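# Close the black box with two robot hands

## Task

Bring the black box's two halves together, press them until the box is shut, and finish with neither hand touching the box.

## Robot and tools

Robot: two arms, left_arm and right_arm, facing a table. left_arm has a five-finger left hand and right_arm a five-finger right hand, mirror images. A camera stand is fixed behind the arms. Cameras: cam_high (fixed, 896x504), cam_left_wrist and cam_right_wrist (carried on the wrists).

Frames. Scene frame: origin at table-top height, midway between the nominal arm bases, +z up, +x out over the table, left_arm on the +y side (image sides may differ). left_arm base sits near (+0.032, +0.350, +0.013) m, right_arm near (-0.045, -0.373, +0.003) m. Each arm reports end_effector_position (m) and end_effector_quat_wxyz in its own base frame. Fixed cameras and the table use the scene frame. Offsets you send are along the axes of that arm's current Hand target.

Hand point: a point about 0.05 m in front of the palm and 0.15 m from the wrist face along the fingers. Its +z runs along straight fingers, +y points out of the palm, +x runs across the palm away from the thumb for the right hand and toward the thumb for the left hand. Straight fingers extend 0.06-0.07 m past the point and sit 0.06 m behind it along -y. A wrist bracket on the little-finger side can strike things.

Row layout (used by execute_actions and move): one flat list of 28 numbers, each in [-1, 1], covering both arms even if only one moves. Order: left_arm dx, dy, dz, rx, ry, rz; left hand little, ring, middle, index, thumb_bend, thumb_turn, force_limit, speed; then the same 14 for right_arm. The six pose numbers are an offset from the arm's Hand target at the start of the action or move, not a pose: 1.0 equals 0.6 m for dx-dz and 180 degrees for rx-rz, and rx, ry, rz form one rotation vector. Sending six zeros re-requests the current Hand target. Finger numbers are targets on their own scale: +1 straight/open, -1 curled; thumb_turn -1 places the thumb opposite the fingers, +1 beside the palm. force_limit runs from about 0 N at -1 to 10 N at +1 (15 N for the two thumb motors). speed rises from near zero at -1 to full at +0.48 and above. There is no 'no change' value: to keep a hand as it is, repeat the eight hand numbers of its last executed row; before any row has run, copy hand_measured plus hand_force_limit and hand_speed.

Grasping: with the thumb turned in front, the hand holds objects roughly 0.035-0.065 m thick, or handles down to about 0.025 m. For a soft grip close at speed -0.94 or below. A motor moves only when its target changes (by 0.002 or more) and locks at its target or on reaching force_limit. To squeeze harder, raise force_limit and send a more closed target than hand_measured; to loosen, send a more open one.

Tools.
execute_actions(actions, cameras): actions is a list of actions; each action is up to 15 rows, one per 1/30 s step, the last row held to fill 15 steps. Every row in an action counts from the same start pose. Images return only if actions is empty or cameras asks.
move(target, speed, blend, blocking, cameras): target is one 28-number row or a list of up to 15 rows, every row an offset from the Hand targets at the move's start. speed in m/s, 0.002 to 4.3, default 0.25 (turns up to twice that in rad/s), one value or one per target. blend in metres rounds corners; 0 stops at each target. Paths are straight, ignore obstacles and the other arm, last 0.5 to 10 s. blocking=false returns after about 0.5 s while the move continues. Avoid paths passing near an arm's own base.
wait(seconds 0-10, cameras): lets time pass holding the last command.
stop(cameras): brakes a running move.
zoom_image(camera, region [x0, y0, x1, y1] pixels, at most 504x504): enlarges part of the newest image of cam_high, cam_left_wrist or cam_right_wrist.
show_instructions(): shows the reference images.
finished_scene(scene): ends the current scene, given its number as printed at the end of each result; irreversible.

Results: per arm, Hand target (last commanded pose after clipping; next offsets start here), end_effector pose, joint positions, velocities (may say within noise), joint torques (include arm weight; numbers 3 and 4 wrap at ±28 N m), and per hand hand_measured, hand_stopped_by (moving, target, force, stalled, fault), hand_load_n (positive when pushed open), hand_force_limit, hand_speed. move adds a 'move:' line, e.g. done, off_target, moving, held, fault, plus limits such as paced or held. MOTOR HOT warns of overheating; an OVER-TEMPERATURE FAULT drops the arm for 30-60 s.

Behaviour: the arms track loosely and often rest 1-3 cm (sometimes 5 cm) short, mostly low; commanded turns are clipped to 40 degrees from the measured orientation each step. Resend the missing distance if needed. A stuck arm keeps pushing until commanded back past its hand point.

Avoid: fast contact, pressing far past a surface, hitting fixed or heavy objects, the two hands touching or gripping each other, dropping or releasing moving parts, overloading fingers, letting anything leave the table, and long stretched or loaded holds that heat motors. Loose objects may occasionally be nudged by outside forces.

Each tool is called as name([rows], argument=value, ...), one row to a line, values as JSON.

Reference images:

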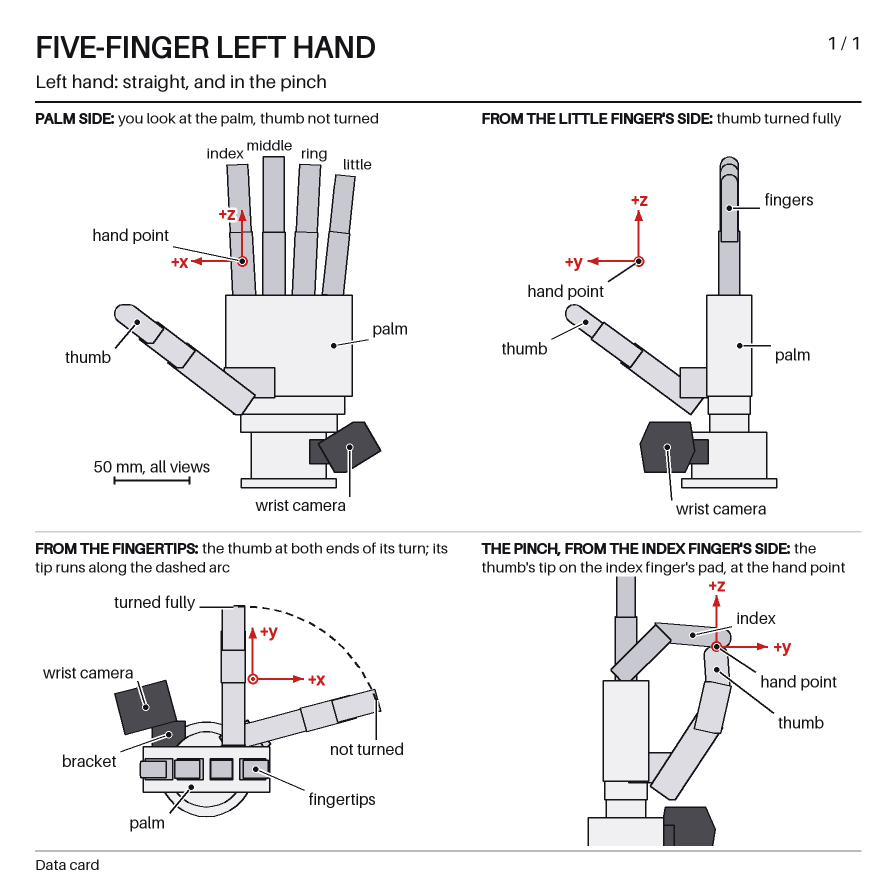

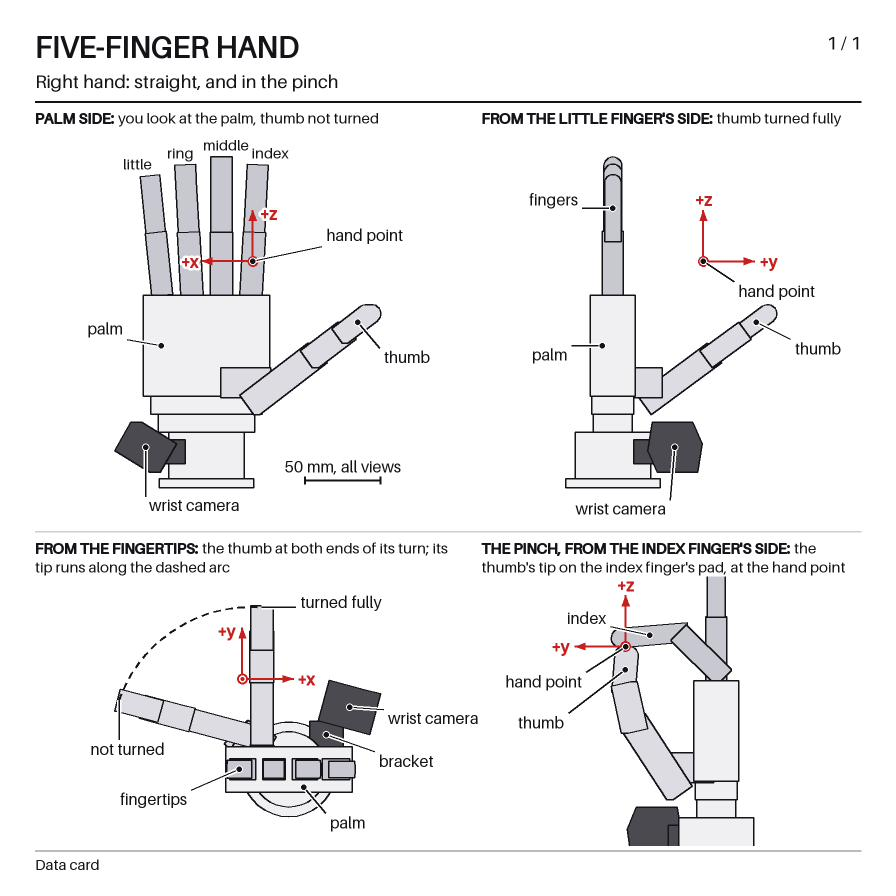

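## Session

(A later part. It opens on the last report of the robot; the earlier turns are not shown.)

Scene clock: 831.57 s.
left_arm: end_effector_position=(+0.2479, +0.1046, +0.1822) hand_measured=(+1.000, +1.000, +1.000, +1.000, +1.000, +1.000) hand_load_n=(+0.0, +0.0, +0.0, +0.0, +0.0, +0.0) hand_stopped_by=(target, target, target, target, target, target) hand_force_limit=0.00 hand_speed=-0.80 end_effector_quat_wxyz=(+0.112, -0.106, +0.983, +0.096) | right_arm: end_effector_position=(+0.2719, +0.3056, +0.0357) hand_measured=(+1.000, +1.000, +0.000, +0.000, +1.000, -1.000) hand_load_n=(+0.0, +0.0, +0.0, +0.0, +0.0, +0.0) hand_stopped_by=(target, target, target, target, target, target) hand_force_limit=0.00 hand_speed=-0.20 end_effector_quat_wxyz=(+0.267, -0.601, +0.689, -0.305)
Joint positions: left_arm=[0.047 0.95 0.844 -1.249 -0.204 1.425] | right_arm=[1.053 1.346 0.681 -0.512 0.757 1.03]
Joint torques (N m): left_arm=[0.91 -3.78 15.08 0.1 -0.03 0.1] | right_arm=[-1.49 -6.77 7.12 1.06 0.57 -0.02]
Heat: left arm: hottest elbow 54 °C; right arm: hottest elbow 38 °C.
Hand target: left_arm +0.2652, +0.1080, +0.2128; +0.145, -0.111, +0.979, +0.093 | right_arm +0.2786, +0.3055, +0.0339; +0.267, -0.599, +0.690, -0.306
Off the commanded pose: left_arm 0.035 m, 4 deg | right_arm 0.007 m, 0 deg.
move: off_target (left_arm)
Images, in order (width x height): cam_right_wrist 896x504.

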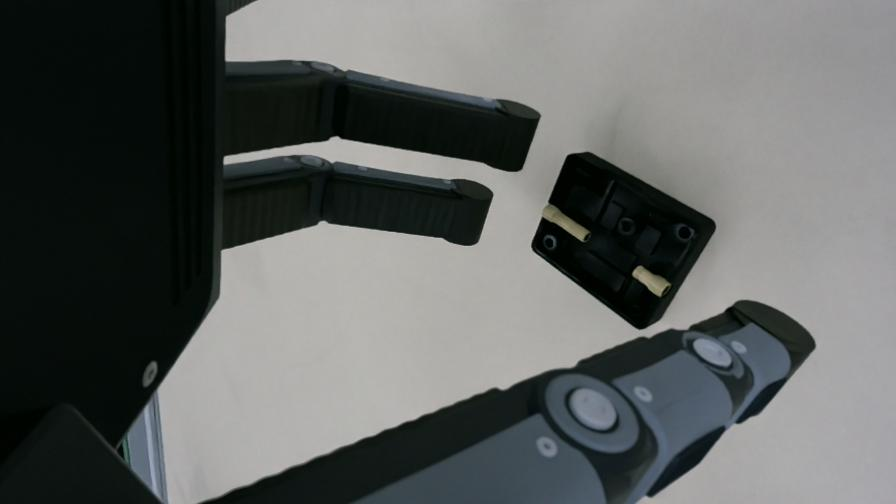

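move(target=[0,0,0,0,0,0,1,1,1,1,1,1,0,-0.8,0.0067,0.0193,0.0207,0,0,0,1,1,0,0,1,-1,0,-0.2], speed=0.06, cameras=["cam_right_wrist"])

Scene clock: 842.20 s.
left_arm: end_effector_position=(+0.2479, +0.1046, +0.1822) hand_measured=(+1.000, +1.000, +1.000, +1.000, +1.000, +1.000) hand_load_n=(+0.0, +0.0, +0.0, +0.0, +0.0, +0.0) hand_stopped_by=(target, target, target, target, target, target) hand_force_limit=0.00 hand_speed=-0.80 end_effector_quat_wxyz=(+0.112, -0.106, +0.983, +0.096) | right_arm: end_effector_position=(+0.2735, +0.3022, +0.0201) hand_measured=(+1.000, +1.000, +0.000, +0.000, +1.000, -1.000) hand_load_n=(+0.0, +0.0, +0.0, +0.0, +0.0, +0.0) hand_stopped_by=(target, target, target, target, target, target) hand_force_limit=0.00 hand_speed=-0.20 end_effector_quat_wxyz=(+0.269, -0.600, +0.688, -0.306)
Joint positions: left_arm=[0.047 0.95 0.844 -1.249 -0.204 1.425] | right_arm=[1.045 1.374 0.651 -0.445 0.757 1.018]
Joint torques (N m): left_arm=[0.67 -3.96 15.13 0.17 -0.02 0.11] | right_arm=[-1.96 -7.18 6.74 0.95 0.42 -0.04]
Heat: left arm: hottest elbow 55 °C; right arm: hottest elbow 39 °C.
Hand target: left_arm +0.2652, +0.1080, +0.2128; +0.145, -0.111, +0.979, +0.093 | right_arm +0.2795, +0.3013, +0.0170; +0.267, -0.599, +0.690, -0.307
Off the commanded pose: left_arm 0.035 m, 4 deg | right_arm 0.007 m, 0 deg.
move: off_target (left_arm)
Images, in order (width x height): cam_right_wrist 896x504.

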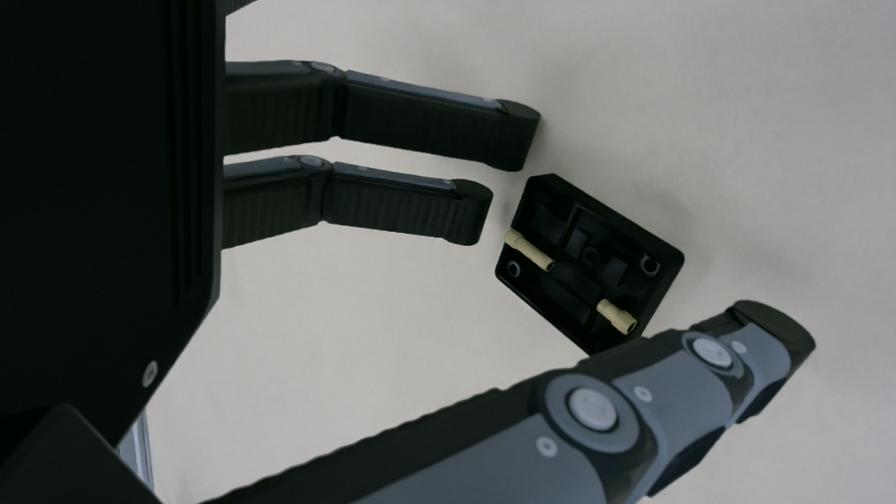

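move(target=[0,0,0,0,0,0,1,1,1,1,1,1,0,-0.8,0,0,0,0,0,0,1,1,-0.1,-0.1,0.85,-1,-0.8,-0.6], speed=0.06, cameras=["cam_right_wrist"])

zoom_image(camera="cam_right_wrist", region=[430, 80, 830, 380])

Scene clock: 867.30 s.
left_arm: end_effector_position=(+0.2479, +0.1046, +0.1822) hand_measured=(+1.000, +1.000, +1.000, +1.000, +1.000, +1.000) hand_load_n=(+0.0, +0.0, +0.0, +0.0, +0.0, +0.0) hand_stopped_by=(target, target, target, target, target, target) hand_force_limit=0.00 hand_speed=-0.80 end_effector_quat_wxyz=(+0.112, -0.106, +0.983, +0.096) | right_arm: end_effector_position=(+0.2735, +0.3021, +0.0201) hand_measured=(+1.000, +1.000, -0.100, -0.100, +0.850, -1.000) hand_load_n=(+0.0, +0.0, +0.0, +0.0, +0.0, +0.0) hand_stopped_by=(target, target, target, target, target, target) hand_force_limit=-0.80 hand_speed=-0.60 end_effector_quat_wxyz=(+0.269, -0.601, +0.688, -0.306)
Joint positions: left_arm=[0.047 0.95 0.844 -1.249 -0.204 1.425] | right_arm=[1.045 1.374 0.651 -0.445 0.757 1.018]
Joint torques (N m): left_arm=[0.85 -3.72 15.23 0.06 -0.03 0.07] | right_arm=[-1.73 -6.77 6.82 1.03 0.44 -0.05]
Heat: left arm: hottest elbow 55 °C; right arm: hottest elbow 37 °C.
Hand target: left_arm +0.2652, +0.1080, +0.2128; +0.145, -0.111, +0.979, +0.093 | right_arm +0.2795, +0.3013, +0.0170; +0.267, -0.599, +0.690, -0.307
Off the commanded pose: left_arm 0.035 m, 4 deg | right_arm 0.007 m, 0 deg.
move: off_target (left_arm)
Images, in order (width x height): cam_right_wrist 896x504.

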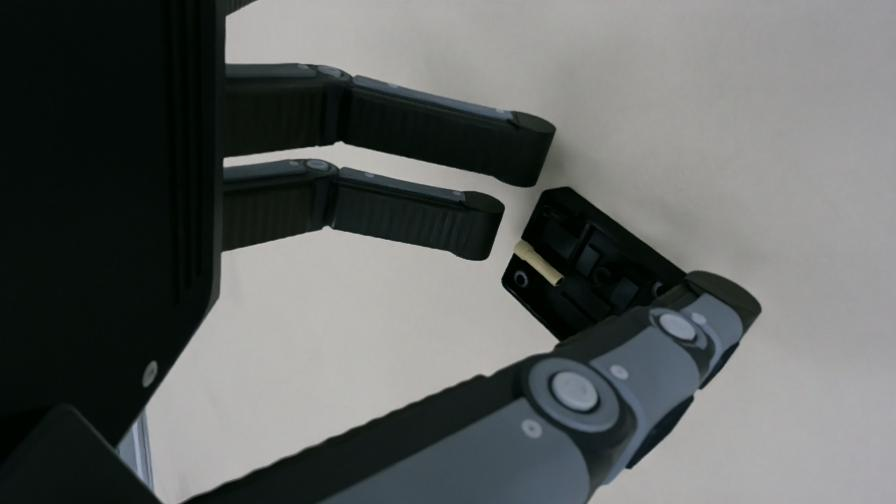

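Scaled by 1.260 from the camera's 896x504 image, which has a finer 1280x720 frame.

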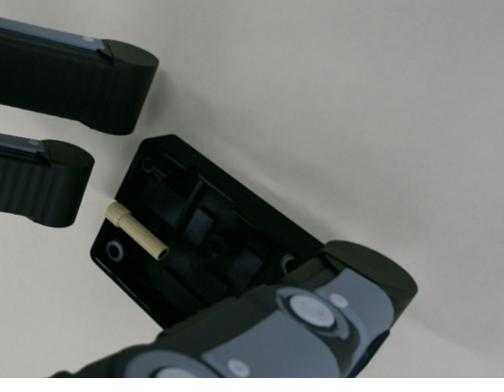

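move([
  [0,0,0,0,0,0,1,1,1,1,1,1,0,-0.8,0,0.0053,-0.0059,0,0,0,1,1,-0.1,-0.1,0.85,-1,-0.8,-0.6],
  [0,0,0,0,0,0,1,1,1,1,1,1,0,-0.8,0,0.0153,0.0035,0,0,0,1,1,-0.1,-0.1,0.85,-1,-0.8,-0.6],
], speed=0.04, cameras=["cam_right_wrist"])

zoom_image(camera="cam_right_wrist", region=[430, 80, 830, 380])

Scene clock: 884.87 s.
left_arm: end_effector_position=(+0.2479, +0.1046, +0.1822) hand_measured=(+1.000, +1.000, +1.000, +1.000, +1.000, +1.000) hand_load_n=(+0.0, +0.5, +0.0, +0.0, +0.0, +0.0) hand_stopped_by=(target, target, target, target, target, target) hand_force_limit=0.00 hand_speed=-0.80 end_effector_quat_wxyz=(+0.112, -0.106, +0.983, +0.096) | right_arm: end_effector_position=(+0.2725, +0.2998, +0.0150) hand_measured=(+1.000, +1.000, -0.100, -0.100, +0.850, -1.000) hand_load_n=(-0.5, +0.0, -4.5, +0.0, +0.0, +0.0) hand_stopped_by=(target, target, target, target, target, target) hand_force_limit=-0.80 hand_speed=-0.60 end_effector_quat_wxyz=(+0.267, -0.601, +0.688, -0.307)
Joint positions: left_arm=[0.047 0.95 0.844 -1.249 -0.204 1.425] | right_arm=[1.045 1.381 0.642 -0.433 0.759 1.018]
Joint torques (N m): left_arm=[0.85 -3.37 15.21 0.12 -0.02 0.11] | right_arm=[-0.5 -6.24 6.43 1.16 0.58 0.11]
Heat: left arm: hottest elbow 55 °C; right arm: hottest elbow 37 °C.
Hand target: left_arm +0.2652, +0.1080, +0.2128; +0.145, -0.111, +0.979, +0.093 | right_arm +0.2750, +0.3020, +0.0088; +0.267, -0.599, +0.690, -0.307
Off the commanded pose: left_arm 0.035 m, 4 deg | right_arm 0.007 m, 0 deg.
move: off_target (left_arm)
Images, in order (width x height): cam_right_wrist 896x504.

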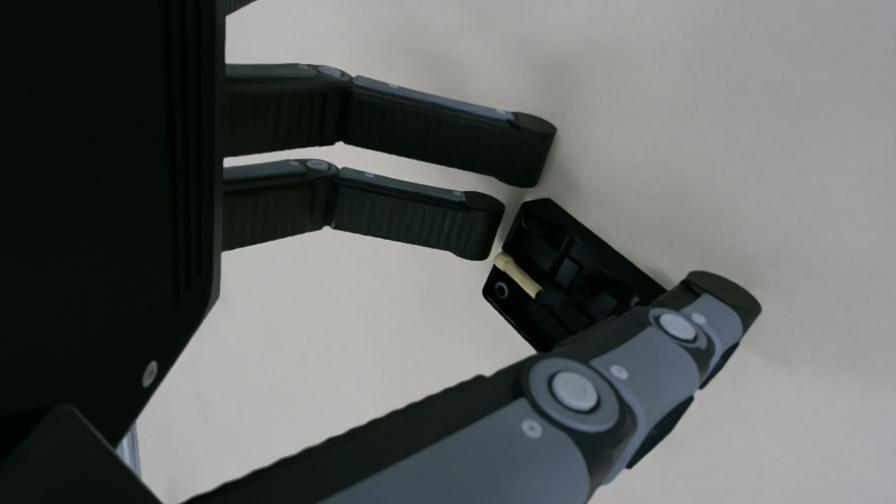

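Scaled by 1.260 from the camera's 896x504 image, which has a finer 1280x720 frame.

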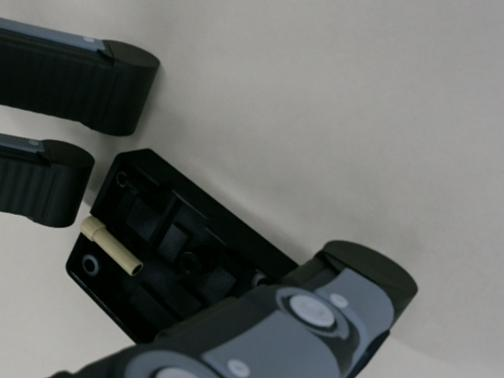

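move(target=[0,0,0,0,0,0,1,1,1,1,1,1,0,-0.8,0,-0.0025,-0.0022,0,0,0,1,1,-0.45,-0.45,0.85,-1,-0.7,-0.8], speed=0.04, cameras=["cam_right_wrist"])

zoom_image(camera="cam_right_wrist", region=[430, 80, 830, 380])

Scene clock: 899.97 s.
left_arm: end_effector_position=(+0.2479, +0.1046, +0.1822) hand_measured=(+1.000, +1.000, +1.000, +1.000, +1.000, +1.000) hand_load_n=(+0.0, +0.0, +0.0, +0.0, -0.5, +0.0) hand_stopped_by=(target, target, target, target, target, target) hand_force_limit=0.00 hand_speed=-0.80 end_effector_quat_wxyz=(+0.112, -0.106, +0.983, +0.096) | right_arm: end_effector_position=(+0.2731, +0.2985, +0.0125) hand_measured=(+1.000, +1.000, -0.450, -0.208, +0.850, -1.000) hand_load_n=(+0.0, +0.0, +0.0, +2.5, +3.5, -1.5) hand_stopped_by=(target, target, target, force, target, target) hand_force_limit=-0.70 hand_speed=-0.80 end_effector_quat_wxyz=(+0.265, -0.601, +0.688, -0.308)
Joint positions: left_arm=[0.047 0.95 0.844 -1.249 -0.204 1.425] | right_arm=[1.042 1.388 0.641 -0.429 0.759 1.018]
Joint torques (N m): left_arm=[0.73 -3.49 15.15 0.1 -0.04 0.09] | right_arm=[-0.67 -7 6.79 0.95 0.58 0.11]
Heat: left arm: hottest elbow 56 °C; right arm: hottest elbow 37 °C.
Hand target: left_arm +0.2652, +0.1080, +0.2128; +0.145, -0.111, +0.979, +0.093 | right_arm +0.2750, +0.3020, +0.0108; +0.267, -0.599, +0.690, -0.307
Off the commanded pose: left_arm 0.035 m, 4 deg | right_arm 0.004 m, 0 deg.
move: off_target (left_arm)
Images, in order (width x height): cam_right_wrist 896x504.

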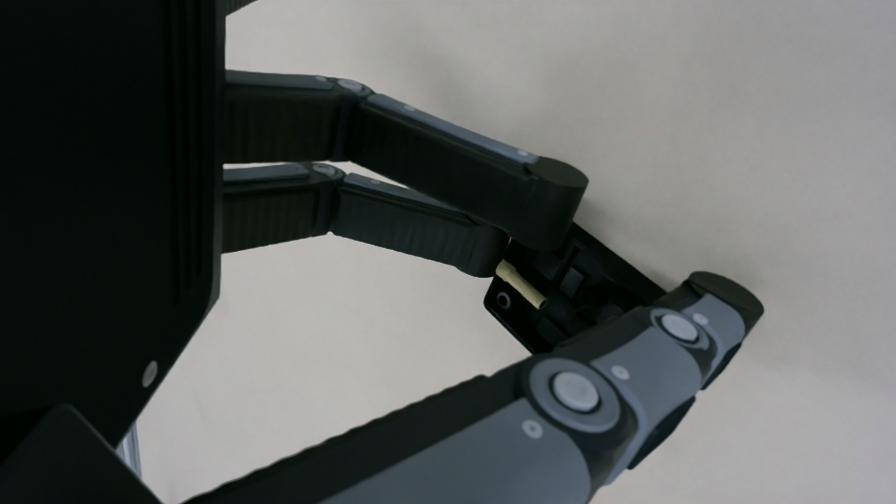

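Scaled by 1.260 from the camera's 896x504 image, which has a finer 1280x720 frame.

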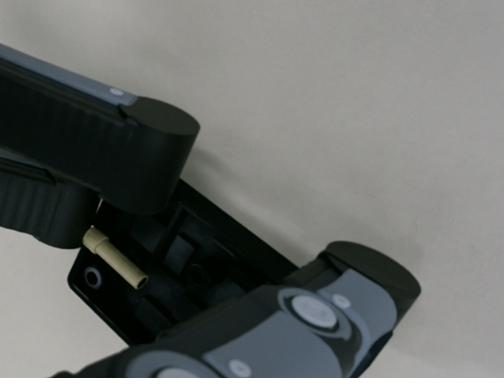

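move([
  [0,0,0,0,0,0,1,1,1,1,1,1,0,-0.8,0,0,0,0,0,0,1,1,0.8,-0.45,0.85,-1,-0.7,-0.8],
  [0,0,0,0,0,0,1,1,1,1,1,1,0,-0.8,0,-0.0619,-0.0557,0,0,0,1,1,0.8,-0.45,0.85,-1,-0.7,-0.8],
], speed=0.05, cameras=["cam_right_wrist"])

zoom_image(camera="cam_right_wrist", region=[430, 80, 830, 380])

Scene clock: 916.13 s.
left_arm: end_effector_position=(+0.2479, +0.1046, +0.1822) hand_measured=(+1.000, +1.000, +1.000, +1.000, +1.000, +1.000) hand_load_n=(+0.0, +0.0, +0.0, +0.0, +0.0, +0.0) hand_stopped_by=(target, target, target, target, target, target) hand_force_limit=0.00 hand_speed=-0.80 end_effector_quat_wxyz=(+0.112, -0.106, +0.983, +0.096) | right_arm: end_effector_position=(+0.2626, +0.2844, +0.0354) hand_measured=(+1.000, +1.000, +0.800, -0.208, +0.850, -1.000) hand_load_n=(+0.0, +0.0, +0.0, +2.5, +3.5, -1.0) hand_stopped_by=(target, target, target, force, target, target) hand_force_limit=-0.70 hand_speed=-0.80 end_effector_quat_wxyz=(+0.242, -0.615, +0.682, -0.314)
Joint positions: left_arm=[0.047 0.95 0.844 -1.249 -0.204 1.425] | right_arm=[1.045 1.311 0.664 -0.579 0.754 1.01]
Joint torques (N m): left_arm=[0.67 -3.49 15.1 0.17 -0.03 0.1] | right_arm=[-1.03 -9.41 10.18 -0.01 0.72 0.16]
Heat: left arm: hottest elbow 56 °C; right arm: hottest elbow 37 °C.
Hand target: left_arm +0.2652, +0.1080, +0.2128; +0.145, -0.111, +0.979, +0.093 | right_arm +0.2750, +0.3020, +0.0607; +0.267, -0.599, +0.690, -0.306
Off the commanded pose: left_arm 0.035 m, 4 deg | right_arm 0.033 m, 4 deg.
move: off_target (left_arm, right_arm)
Images, in order (width x height): cam_right_wrist 896x504.

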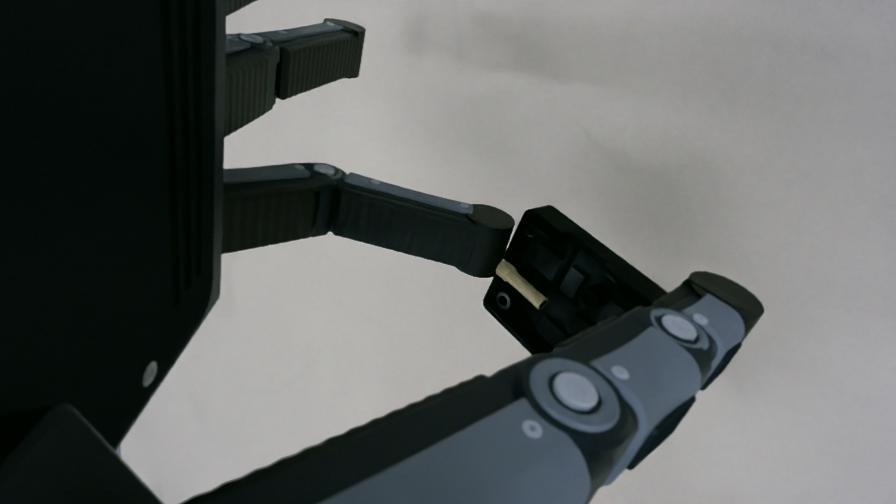

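Scaled by 1.260 from the camera's 896x504 image, which has a finer 1280x720 frame.

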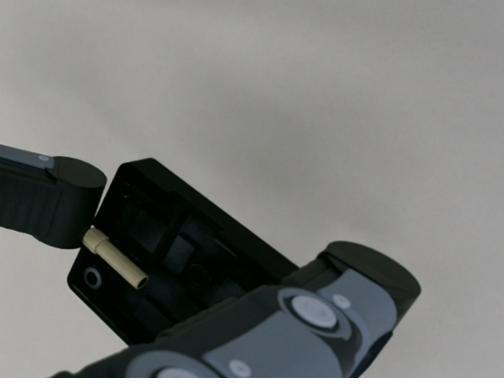

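move([
  [0,0,0,0,0,0,1,1,1,1,1,1,0,-0.8,0,-0.0743,-0.0669,0,0,0,1,1,0.8,-0.45,0.85,-1,-0.7,-0.8],
  [0,0,0,0,0,0,1,1,1,1,1,1,0,-0.8,0.0898,-0.1892,-0.0273,0.2615,0.0279,-0.4968,1,1,0.8,-0.45,0.85,-1,-0.7,-0.8],
], speed=0.12, cameras=["cam_high","cam_right_wrist"])

Scene clock: 970.40 s.
left_arm: end_effector_position=(+0.2479, +0.1046, +0.1822) hand_measured=(+1.000, +1.000, +1.000, +1.000, +1.000, +1.000) hand_load_n=(+0.0, +0.0, +0.0, +0.0, +0.0, +0.0) hand_stopped_by=(target, target, target, target, target, target) hand_force_limit=0.00 hand_speed=-0.80 end_effector_quat_wxyz=(+0.112, -0.106, +0.983, +0.096) | right_arm: end_effector_position=(+0.3254, +0.2419, +0.1426) hand_measured=(+1.000, +1.000, +0.800, -0.208, +0.850, -1.000) hand_load_n=(+0.0, +0.0, +0.0, +2.5, +3.5, -1.0) hand_stopped_by=(target, target, target, force, target, target) hand_force_limit=-0.70 hand_speed=-0.80 end_effector_quat_wxyz=(-0.143, +0.754, +0.081, +0.636)
Joint positions: left_arm=[0.047 0.95 0.844 -1.249 -0.204 1.425] | right_arm=[1.065 1.177 0.345 0.631 0.727 -1.322]
Joint torques (N m): left_arm=[0.79 -3.72 15.08 0.13 -0.01 0.11] | right_arm=[-1.67 -6.71 6.79 1.96 0.04 -0.07]
Heat: left arm: hottest elbow 57 °C; right arm: hottest elbow 43 °C.
Hand target: left_arm +0.2652, +0.1080, +0.2128; +0.145, -0.111, +0.979, +0.093 | right_arm +0.3308, +0.2396, +0.1559; -0.149, +0.744, +0.071, +0.648
Off the commanded pose: left_arm 0.035 m, 4 deg | right_arm 0.015 m, 2 deg.
move: off_target (left_arm, right_arm)
Images, in order (width x height): cam_high 896x504, cam_right_wrist 896x504.

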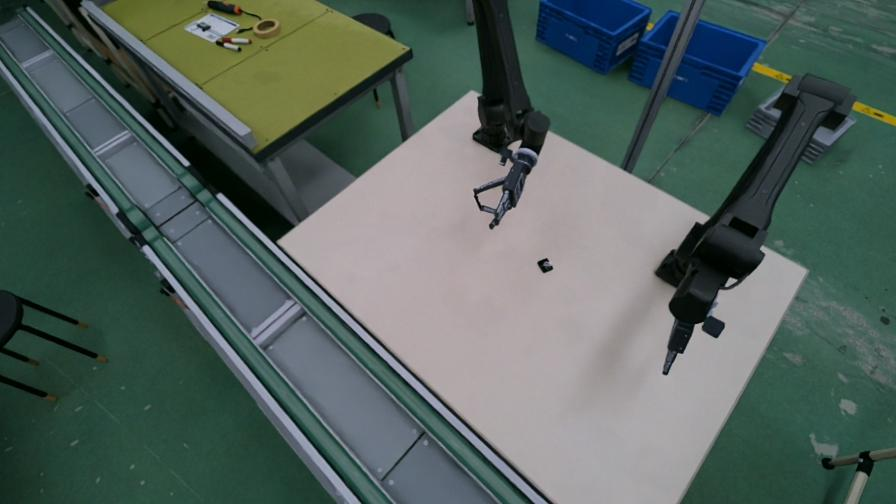

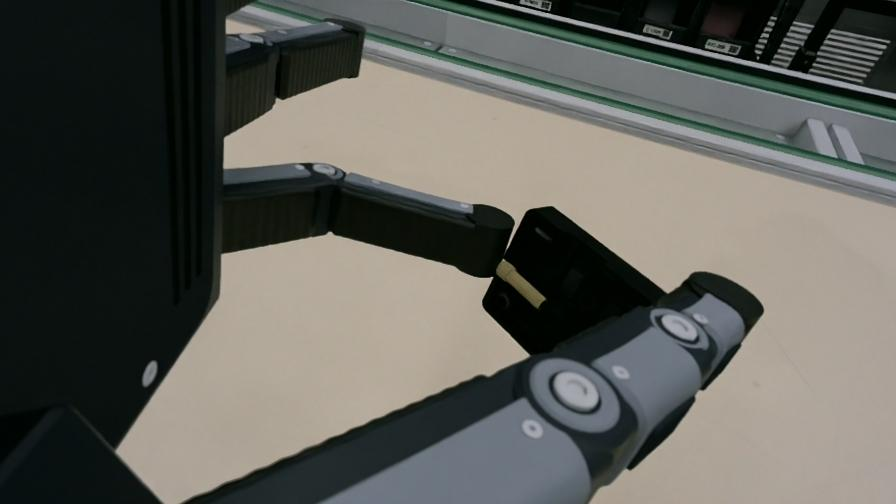

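move(target=[0,0,0,0,0,0,1,1,1,1,1,1,0,-0.8,-0.1567,0.0242,0.0223,0,-0.2973,0.3302,1,1,0.8,-0.45,0.85,-1,-0.7,-0.8], speed=0.12, cameras=["cam_high","cam_right_wrist"])

Scene clock: 1037.83 s.
left_arm: end_effector_position=(+0.2479, +0.1046, +0.1822) hand_measured=(+1.000, +1.000, +1.000, +1.000, +1.000, +1.000) hand_load_n=(+0.0, +0.0, +0.0, +0.0, +0.0, +0.0) hand_stopped_by=(target, target, target, target, target, target) hand_force_limit=0.00 hand_speed=-0.80 end_effector_quat_wxyz=(+0.112, -0.106, +0.983, +0.096) | right_arm: end_effector_position=(+0.3153, +0.2299, +0.0442) hand_measured=(+1.000, +1.000, +0.800, -0.208, +0.850, -1.000) hand_load_n=(+0.0, +0.0, +0.0, +2.5, +3.5, -1.5) hand_stopped_by=(target, target, target, force, target, target) hand_force_limit=-0.70 hand_speed=-0.80 end_effector_quat_wxyz=(-0.383, +0.888, -0.234, +0.100)
Joint positions: left_arm=[0.047 0.95 0.844 -1.249 -0.204 1.425] | right_arm=[0.411 1.259 0.599 -0.209 -0.454 -0.475]
Joint torques (N m): left_arm=[0.73 -3.49 15.1 0.17 -0.03 0.11] | right_arm=[-1.79 -6.18 10.92 0.5 -0.4 0.19]
Heat: left arm: hottest elbow 57 °C; right arm: hottest elbow 41 °C.
Hand target: left_arm +0.2652, +0.1080, +0.2128; +0.145, -0.111, +0.979, +0.093 | right_arm +0.3335, +0.2383, +0.0599; -0.393, +0.882, -0.237, +0.105
Off the commanded pose: left_arm 0.035 m, 4 deg | right_arm 0.025 m, 1 deg.
move: off_target (left_arm, right_arm)
Images, in order (width x height): cam_high 896x504, cam_right_wrist 896x504.

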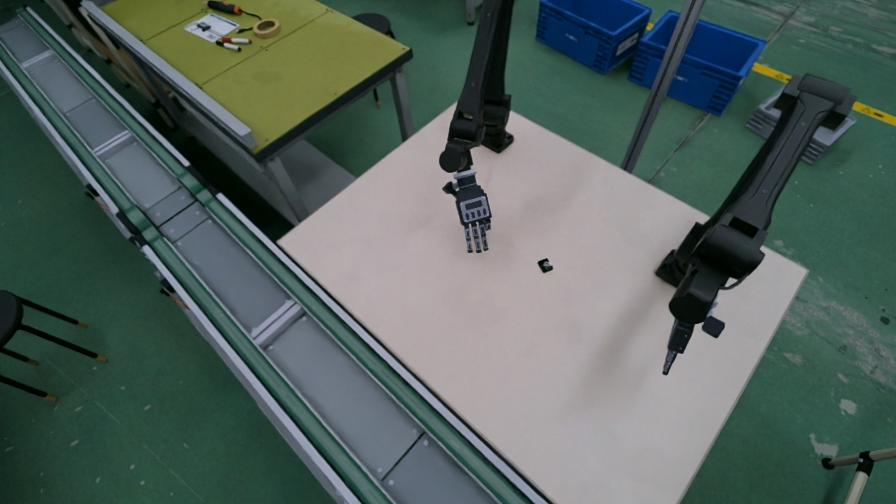

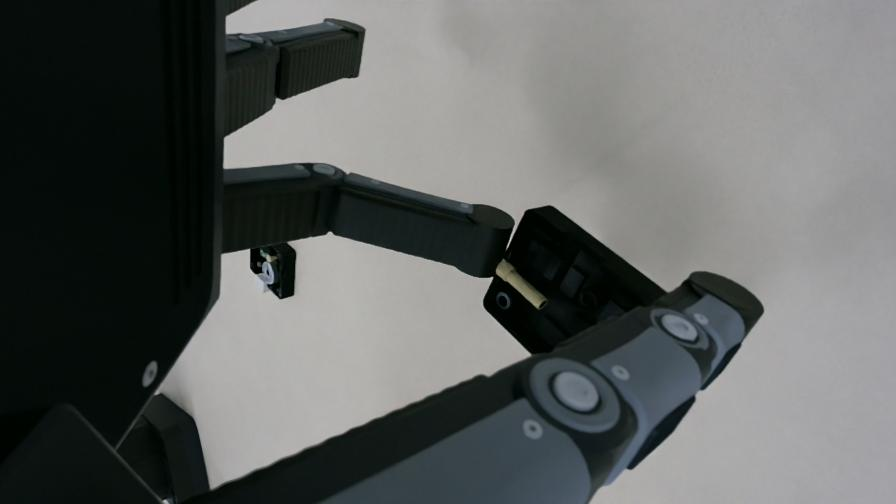

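move(target=[0,0,0,0,0,0,1,1,1,1,1,1,0,-0.8,0,0.0322,0.0290,0,0,0,1,1,0.8,-0.45,0.85,-1,-0.7,-0.8], speed=0.05, cameras=["cam_right_wrist"])

Scene clock: 1043.47 s.
left_arm: end_effector_position=(+0.2479, +0.1046, +0.1822) hand_measured=(+1.000, +1.000, +1.000, +1.000, +1.000, +1.000) hand_load_n=(+0.0, +0.0, +0.0, +0.0, +0.0, +0.0) hand_stopped_by=(target, target, target, target, target, target) hand_force_limit=0.00 hand_speed=-0.80 end_effector_quat_wxyz=(+0.112, -0.106, +0.983, +0.096) | right_arm: end_effector_position=(+0.3235, +0.2336, +0.0298) hand_measured=(+1.000, +1.000, +0.800, -0.208, +0.850, -1.000) hand_load_n=(+0.0, +0.0, +0.0, +2.5, +3.5, -1.0) hand_stopped_by=(target, target, target, force, target, target) hand_force_limit=-0.70 hand_speed=-0.80 end_effector_quat_wxyz=(-0.384, +0.887, -0.233, +0.101)
Joint positions: left_arm=[0.047 0.95 0.844 -1.249 -0.204 1.425] | right_arm=[0.411 1.317 0.599 -0.148 -0.454 -0.475]
Joint torques (N m): left_arm=[0.5 -3.78 15.16 0.13 -0.01 0.09] | right_arm=[-1.73 -6.95 8.13 1.61 -0.38 0.23]
Heat: left arm: hottest elbow 58 °C; right arm: hottest elbow 42 °C.
Hand target: left_arm +0.2652, +0.1080, +0.2128; +0.145, -0.111, +0.979, +0.093 | right_arm +0.3335, +0.2383, +0.0339; -0.393, +0.882, -0.236, +0.105
Off the commanded pose: left_arm 0.035 m, 4 deg | right_arm 0.012 m, 1 deg.
move: off_target (left_arm, right_arm)
Images, in order (width x height): cam_right_wrist 896x504.

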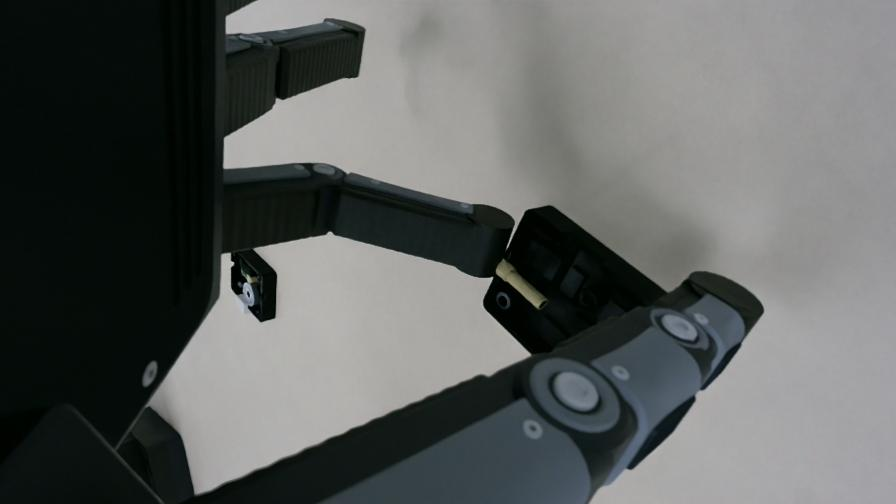

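move(target=[0,0,0,0,0,0,1,1,1,1,1,1,0,-0.8,0,0.021,0.0189,0,0,0,1,1,0.8,-0.45,0.85,-1,-0.7,-0.8], speed=0.04, cameras=["cam_right_wrist"])

Scene clock: 1049.17 s.
left_arm: end_effector_position=(+0.2479, +0.1046, +0.1822) hand_measured=(+1.000, +1.000, +1.000, +1.000, +1.000, +1.000) hand_load_n=(+0.0, +0.0, +0.0, -0.5, -0.5, +0.0) hand_stopped_by=(target, target, target, target, target, target) hand_force_limit=0.00 hand_speed=-0.80 end_effector_quat_wxyz=(+0.112, -0.106, +0.983, +0.096) | right_arm: end_effector_position=(+0.3286, +0.2358, +0.0172) hand_measured=(+1.000, +1.000, +0.800, -0.208, +0.850, -1.000) hand_load_n=(+0.0, +0.0, +0.0, +2.5, +3.5, -1.0) hand_stopped_by=(target, target, target, force, target, target) hand_force_limit=-0.70 hand_speed=-0.80 end_effector_quat_wxyz=(-0.388, +0.886, -0.232, +0.105)
Joint positions: left_arm=[0.047 0.95 0.844 -1.249 -0.204 1.425] | right_arm=[0.411 1.36 0.59 -0.085 -0.454 -0.475]
Joint torques (N m): left_arm=[0.56 -4.01 15.2 0.27 -0.02 0.09] | right_arm=[-1.79 -7.06 6.98 1.72 -0.36 0.21]
Heat: left arm: hottest elbow 58 °C; right arm: hottest elbow 41 °C.
Hand target: left_arm +0.2652, +0.1080, +0.2128; +0.145, -0.111, +0.979, +0.093 | right_arm +0.3335, +0.2383, +0.0170; -0.393, +0.882, -0.237, +0.105
Off the commanded pose: left_arm 0.035 m, 4 deg | right_arm 0.006 m, 1 deg.
move: off_target (left_arm)
Images, in order (width x height): cam_right_wrist 896x504.

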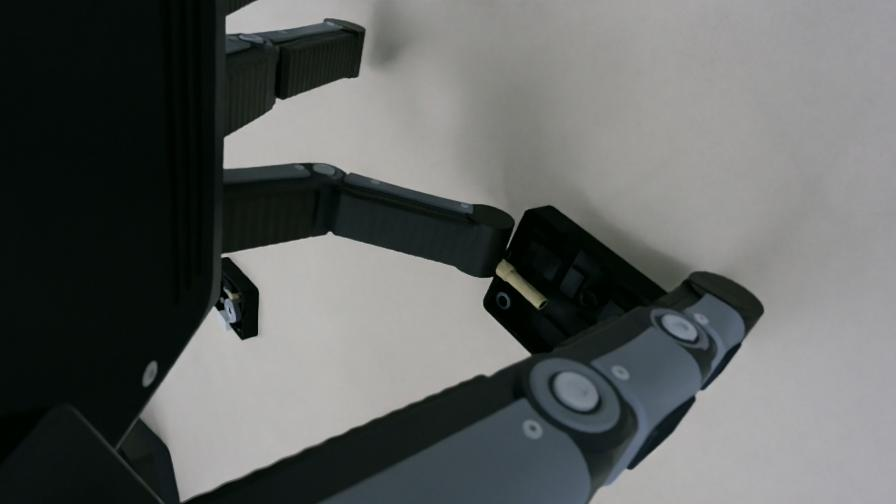

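move(target=[0,0,0,0,0,0,1,1,1,1,1,1,0,-0.8,0,0.0087,0.0078,0,0,0,1,1,0.8,-0.45,0.85,-1,-0.7,-0.8], speed=0.04, cameras=["cam_right_wrist"])

Scene clock: 1056.17 s.
left_arm: end_effector_position=(+0.2479, +0.1046, +0.1822) hand_measured=(+1.000, +1.000, +1.000, +1.000, +1.000, +1.000) hand_load_n=(+0.0, +0.0, +0.0, +0.0, +0.0, +0.0) hand_stopped_by=(target, target, target, target, target, target) hand_force_limit=0.00 hand_speed=-0.80 end_effector_quat_wxyz=(+0.112, -0.106, +0.983, +0.096) | right_arm: end_effector_position=(+0.3305, +0.2370, +0.0134) hand_measured=(+1.000, +1.000, +0.800, -0.208, +0.850, -1.000) hand_load_n=(+0.0, +0.0, +0.0, +2.5, +4.0, -1.5) hand_stopped_by=(target, target, target, force, target, target) hand_force_limit=-0.70 hand_speed=-0.80 end_effector_quat_wxyz=(-0.390, +0.885, -0.231, +0.107)
Joint positions: left_arm=[0.047 0.95 0.844 -1.249 -0.204 1.425] | right_arm=[0.411 1.374 0.585 -0.058 -0.456 -0.473]
Joint torques (N m): left_arm=[0.85 -3.55 15.2 0.14 -0.03 0.12] | right_arm=[-1.9 -6.89 6.71 1.68 -0.3 0.18]
Heat: left arm: hottest elbow 58 °C; right arm: hottest elbow 41 °C.
Hand target: left_arm +0.2652, +0.1080, +0.2128; +0.145, -0.111, +0.979, +0.093 | right_arm +0.3335, +0.2383, +0.0100; -0.393, +0.882, -0.236, +0.105
Off the commanded pose: left_arm 0.035 m, 4 deg | right_arm 0.005 m, 1 deg.
move: off_target (left_arm)
Images, in order (width x height): cam_right_wrist 896x504.

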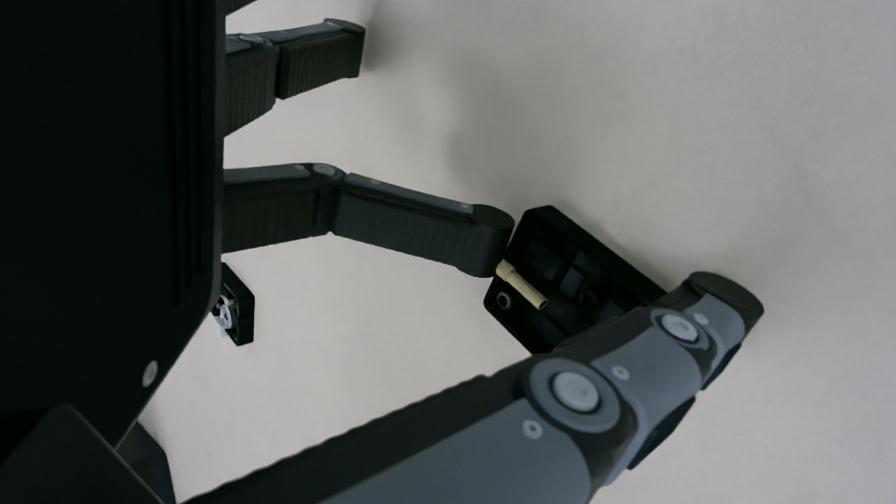

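move(target=[0,0,0,0,0,0,1,1,1,1,1,1,0,-0.8,0,0,0,0,0,0,1,1,0.8,0.05,0.95,-1,-0.7,-0.8], speed=0.04, cameras=["cam_right_wrist"])

Scene clock: 1060.20 s.
left_arm: end_effector_position=(+0.2479, +0.1046, +0.1822) hand_measured=(+1.000, +1.000, +1.000, +1.000, +1.000, +1.000) hand_load_n=(+0.0, +0.0, +0.0, +0.0, +0.0, +0.0) hand_stopped_by=(target, target, target, target, target, target) hand_force_limit=0.00 hand_speed=-0.80 end_effector_quat_wxyz=(+0.112, -0.106, +0.983, +0.096) | right_arm: end_effector_position=(+0.3315, +0.2347, +0.0129) hand_measured=(+1.000, +1.000, +0.800, -0.032, +0.950, -1.000) hand_load_n=(+0.0, +0.0, +0.0, -13.5, +0.0, +0.0) hand_stopped_by=(target, target, target, stalled, target, target) hand_force_limit=-0.70 hand_speed=-0.80 end_effector_quat_wxyz=(-0.392, +0.883, -0.237, +0.104)
Joint positions: left_arm=[0.047 0.95 0.844 -1.249 -0.204 1.425] | right_arm=[0.401 1.377 0.585 -0.058 -0.464 -0.467]
Joint torques (N m): left_arm=[0.56 -3.66 15.16 0.13 -0.02 0.13] | right_arm=[-0.91 -7.24 6.72 1.66 -0.03 0.14]
Heat: left arm: hottest elbow 58 °C; right arm: hottest elbow 40 °C.
Hand target: left_arm +0.2652, +0.1080, +0.2128; +0.145, -0.111, +0.979, +0.093 | right_arm +0.3335, +0.2383, +0.0100; -0.393, +0.882, -0.236, +0.105
Off the commanded pose: left_arm 0.035 m, 4 deg | right_arm 0.005 m, 0 deg.
move: off_target (left_arm)
Images, in order (width x height): cam_right_wrist 896x504.

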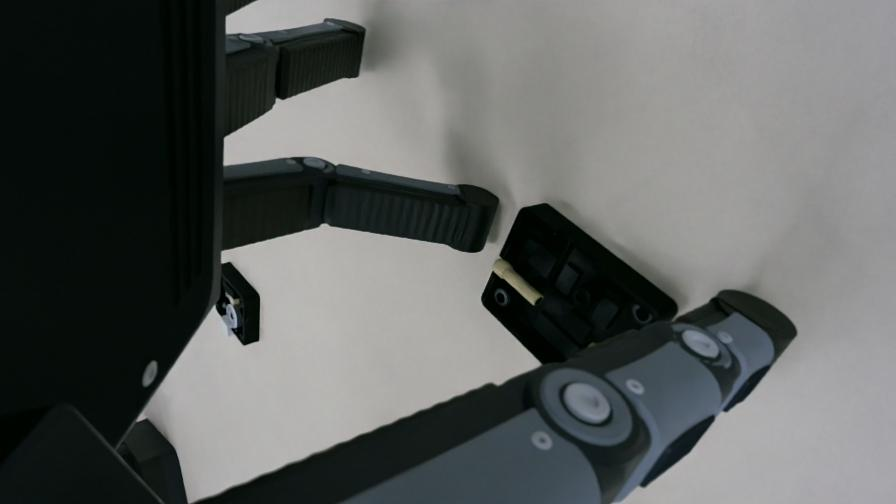

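move(target=[0,0,0,0,0,0,1,1,1,1,1,1,0,-0.8,0,-0.0124,-0.0111,0,0,0,1,1,0.8,-0.03,0.95,-1,-0.7,-0.8], speed=0.05, cameras=["cam_right_wrist"])

Scene clock: 1065.67 s.
left_arm: end_effector_position=(+0.2479, +0.1046, +0.1822) hand_measured=(+1.000, +1.000, +1.000, +1.000, +1.000, +1.000) hand_load_n=(+0.0, +0.0, +0.0, +0.0, +0.0, +0.0) hand_stopped_by=(target, target, target, target, target, target) hand_force_limit=0.00 hand_speed=-0.80 end_effector_quat_wxyz=(+0.112, -0.106, +0.983, +0.096) | right_arm: end_effector_position=(+0.3307, +0.2343, +0.0140) hand_measured=(+1.000, +1.000, +0.800, -0.032, +0.950, -1.000) hand_load_n=(+0.0, +0.0, -0.5, -4.5, +0.0, +0.0) hand_stopped_by=(target, target, target, target, target, target) hand_force_limit=-0.70 hand_speed=-0.80 end_effector_quat_wxyz=(-0.391, +0.883, -0.238, +0.104)
Joint positions: left_arm=[0.047 0.95 0.844 -1.249 -0.204 1.425] | right_arm=[0.401 1.372 0.585 -0.064 -0.464 -0.467]
Joint torques (N m): left_arm=[0.79 -3.55 15.19 0.14 -0.04 0.11] | right_arm=[-0.73 -8.7 7.47 0.43 -0.02 0.15]
Heat: left arm: hottest elbow 58 °C; right arm: hottest elbow 40 °C.
Hand target: left_arm +0.2652, +0.1080, +0.2128; +0.145, -0.111, +0.979, +0.093 | right_arm +0.3335, +0.2383, +0.0200; -0.393, +0.882, -0.236, +0.105
Off the commanded pose: left_arm 0.035 m, 4 deg | right_arm 0.008 m, 0 deg.
move: off_target (left_arm)
Images, in order (width x height): cam_right_wrist 896x504.

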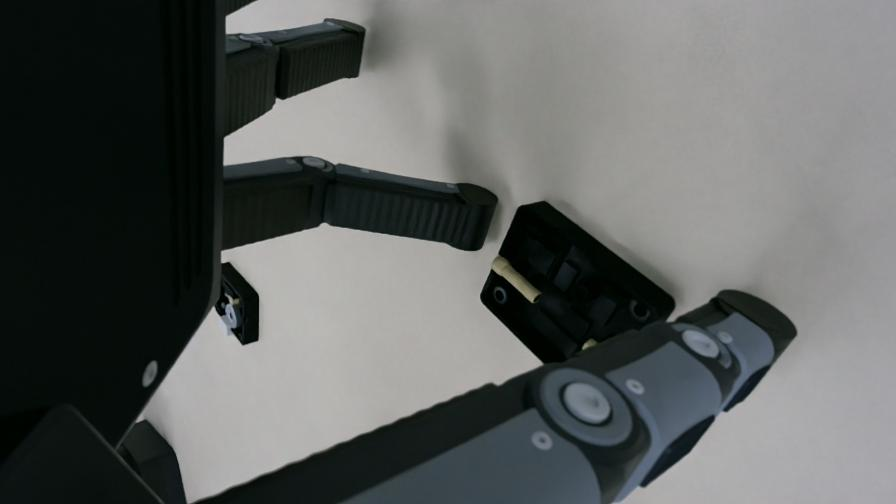

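move(target=[0,0,0,0,0,0,1,1,1,1,1,1,0,-0.8,0.008,-0.0074,-0.0067,0,0,0,1,1,0.8,-0.12,0.95,-1,-0.7,-0.8], speed=0.05, cameras=["cam_right_wrist"])

Scene clock: 1086.97 s.
left_arm: end_effector_position=(+0.2479, +0.1046, +0.1822) hand_measured=(+1.000, +1.000, +1.000, +1.000, +1.000, +1.000) hand_load_n=(+0.0, +0.0, +0.0, +0.0, +0.0, +0.0) hand_stopped_by=(target, target, target, target, target, target) hand_force_limit=0.00 hand_speed=-0.80 end_effector_quat_wxyz=(+0.112, -0.106, +0.983, +0.096) | right_arm: end_effector_position=(+0.3254, +0.2360, +0.0123) hand_measured=(+1.000, +1.000, +0.800, -0.120, +0.950, -1.000) hand_load_n=(+0.0, +0.0, +2.5, +0.0, +0.0, +0.0) hand_stopped_by=(target, target, target, target, target, target) hand_force_limit=-0.70 hand_speed=-0.80 end_effector_quat_wxyz=(-0.388, +0.886, -0.236, +0.096)
Joint positions: left_arm=[0.047 0.95 0.844 -1.249 -0.204 1.425] | right_arm=[0.41 1.372 0.585 -0.079 -0.464 -0.467]
Joint torques (N m): left_arm=[1.03 -3.37 15.23 0.2 -0.01 0.11] | right_arm=[-1.85 -9.23 8.66 -0.02 -0.3 0.07]
Heat: left arm: hottest elbow 58 °C; right arm: hottest elbow 40 °C.
Hand target: left_arm +0.2652, +0.1080, +0.2128; +0.145, -0.111, +0.979, +0.093 | right_arm +0.3377, +0.2359, +0.0260; -0.393, +0.882, -0.236, +0.105
Off the commanded pose: left_arm 0.035 m, 4 deg | right_arm 0.018 m, 1 deg.
move: off_target (left_arm, right_arm)
Images, in order (width x height): cam_right_wrist 896x504.

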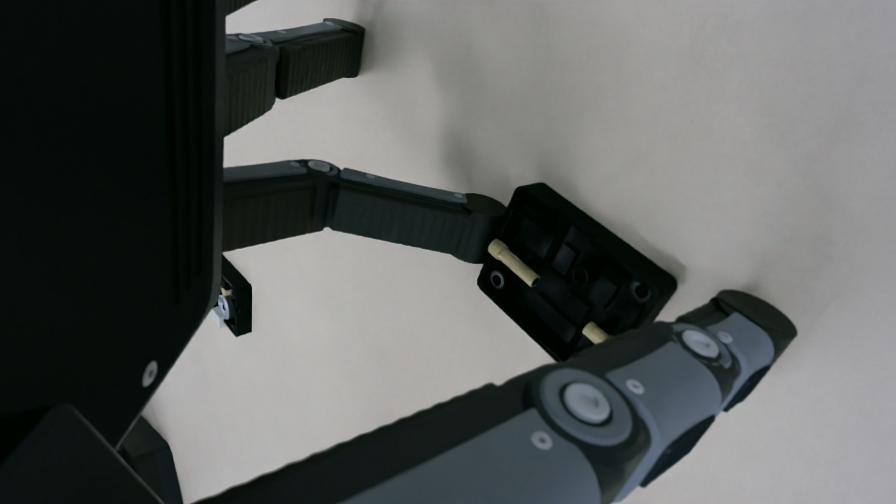

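move(target=[0,0,0,0,0,0,1,1,1,1,1,1,0,-0.8,0.01,-0.0124,-0.0111,0,0,0,1,1,1,-0.12,0.95,-1,-0.7,-0.8], speed=0.1, cameras=["cam_right_wrist"])

Scene clock: 1096.33 s.
left_arm: end_effector_position=(+0.2479, +0.1046, +0.1822) hand_measured=(+1.000, +1.000, +1.000, +1.000, +1.000, +1.000) hand_load_n=(+0.0, +0.0, +0.0, +0.0, +0.0, +0.0) hand_stopped_by=(target, target, target, target, target, target) hand_force_limit=0.00 hand_speed=-0.80 end_effector_quat_wxyz=(+0.112, -0.106, +0.983, +0.096) | right_arm: end_effector_position=(+0.3196, +0.2303, +0.0125) hand_measured=(+1.000, +1.000, +1.000, -0.120, +0.950, -1.000) hand_load_n=(+0.0, +0.0, +0.0, +0.0, +0.0, +0.0) hand_stopped_by=(target, target, target, target, target, target) hand_force_limit=-0.70 hand_speed=-0.80 end_effector_quat_wxyz=(-0.379, +0.889, -0.245, +0.083)
Joint positions: left_arm=[0.047 0.95 0.844 -1.249 -0.204 1.425] | right_arm=[0.399 1.365 0.592 -0.13 -0.471 -0.468]
Joint torques (N m): left_arm=[0.73 -3.49 15.21 0.16 -0.03 0.1] | right_arm=[-1.67 -10.11 9.84 0.27 -0.38 -0.05]
Heat: left arm: hottest elbow 58 °C; right arm: hottest elbow 40 °C.
Hand target: left_arm +0.2652, +0.1080, +0.2128; +0.145, -0.111, +0.979, +0.093 | right_arm +0.3429, +0.2329, +0.0359; -0.393, +0.882, -0.237, +0.105
Off the commanded pose: left_arm 0.035 m, 4 deg | right_arm 0.033 m, 3 deg.
move: off_target (left_arm, right_arm)
Images, in order (width x height): cam_right_wrist 896x504.

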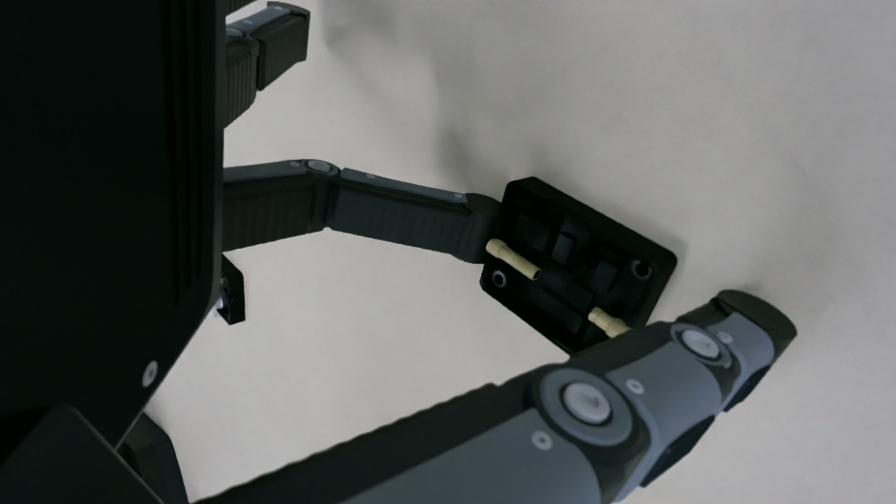

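move(target=[0,0,0,0,0,0,1,1,1,1,1,1,0,-0.8,0,-0.05,-0.045,0,0,0,1,1,1,-0.05,0.95,-1,-0.7,-0.8], speed=0.1, cameras=["cam_right_wrist"])

Scene clock: 1105.10 s.
left_arm: end_effector_position=(+0.2479, +0.1046, +0.1822) hand_measured=(+1.000, +1.000, +1.000, +1.000, +1.000, +1.000) hand_load_n=(+0.0, +0.0, +0.0, +0.0, +0.0, +0.0) hand_stopped_by=(target, target, target, target, target, target) hand_force_limit=0.00 hand_speed=-0.80 end_effector_quat_wxyz=(+0.112, -0.106, +0.983, +0.096) | right_arm: end_effector_position=(+0.3222, +0.2265, +0.0504) hand_measured=(+1.000, +1.000, +1.000, -0.050, +0.950, -1.000) hand_load_n=(+0.0, +0.0, +0.0, +0.0, +0.0, +0.0) hand_stopped_by=(target, target, target, target, target, target) hand_force_limit=-0.70 hand_speed=-0.80 end_effector_quat_wxyz=(-0.377, +0.888, -0.250, +0.083)
Joint positions: left_arm=[0.047 0.95 0.844 -1.249 -0.204 1.425] | right_arm=[0.387 1.277 0.644 -0.274 -0.472 -0.469]
Joint torques (N m): left_arm=[0.79 -4.13 15.15 0.18 -0.01 0.11] | right_arm=[-1.32 -8.82 10.84 0.44 -0.35 -0.05]
Heat: left arm: hottest elbow 58 °C; right arm: hottest elbow 42 °C.
Hand target: left_arm +0.2652, +0.1080, +0.2128; +0.145, -0.111, +0.979, +0.093 | right_arm +0.3429, +0.2329, +0.0763; -0.393, +0.882, -0.236, +0.105
Off the commanded pose: left_arm 0.035 m, 4 deg | right_arm 0.034 m, 4 deg.
move: off_target (left_arm, right_arm)
Images, in order (width x height): cam_right_wrist 896x504.

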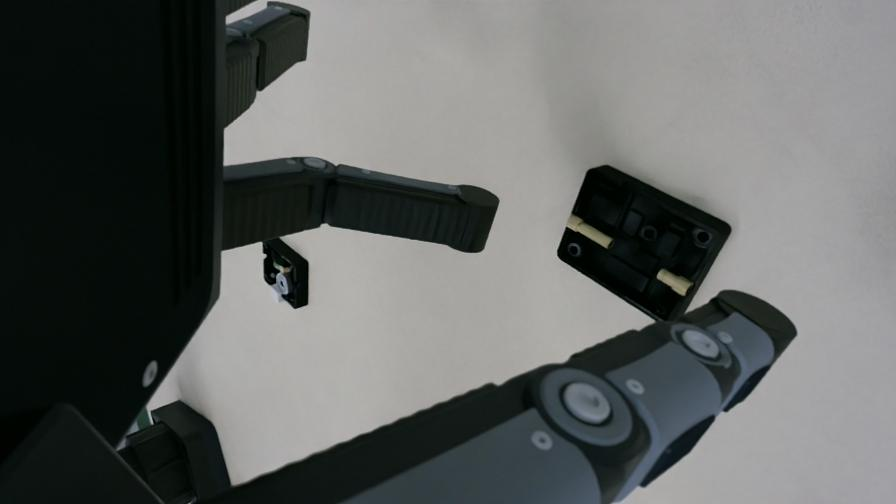

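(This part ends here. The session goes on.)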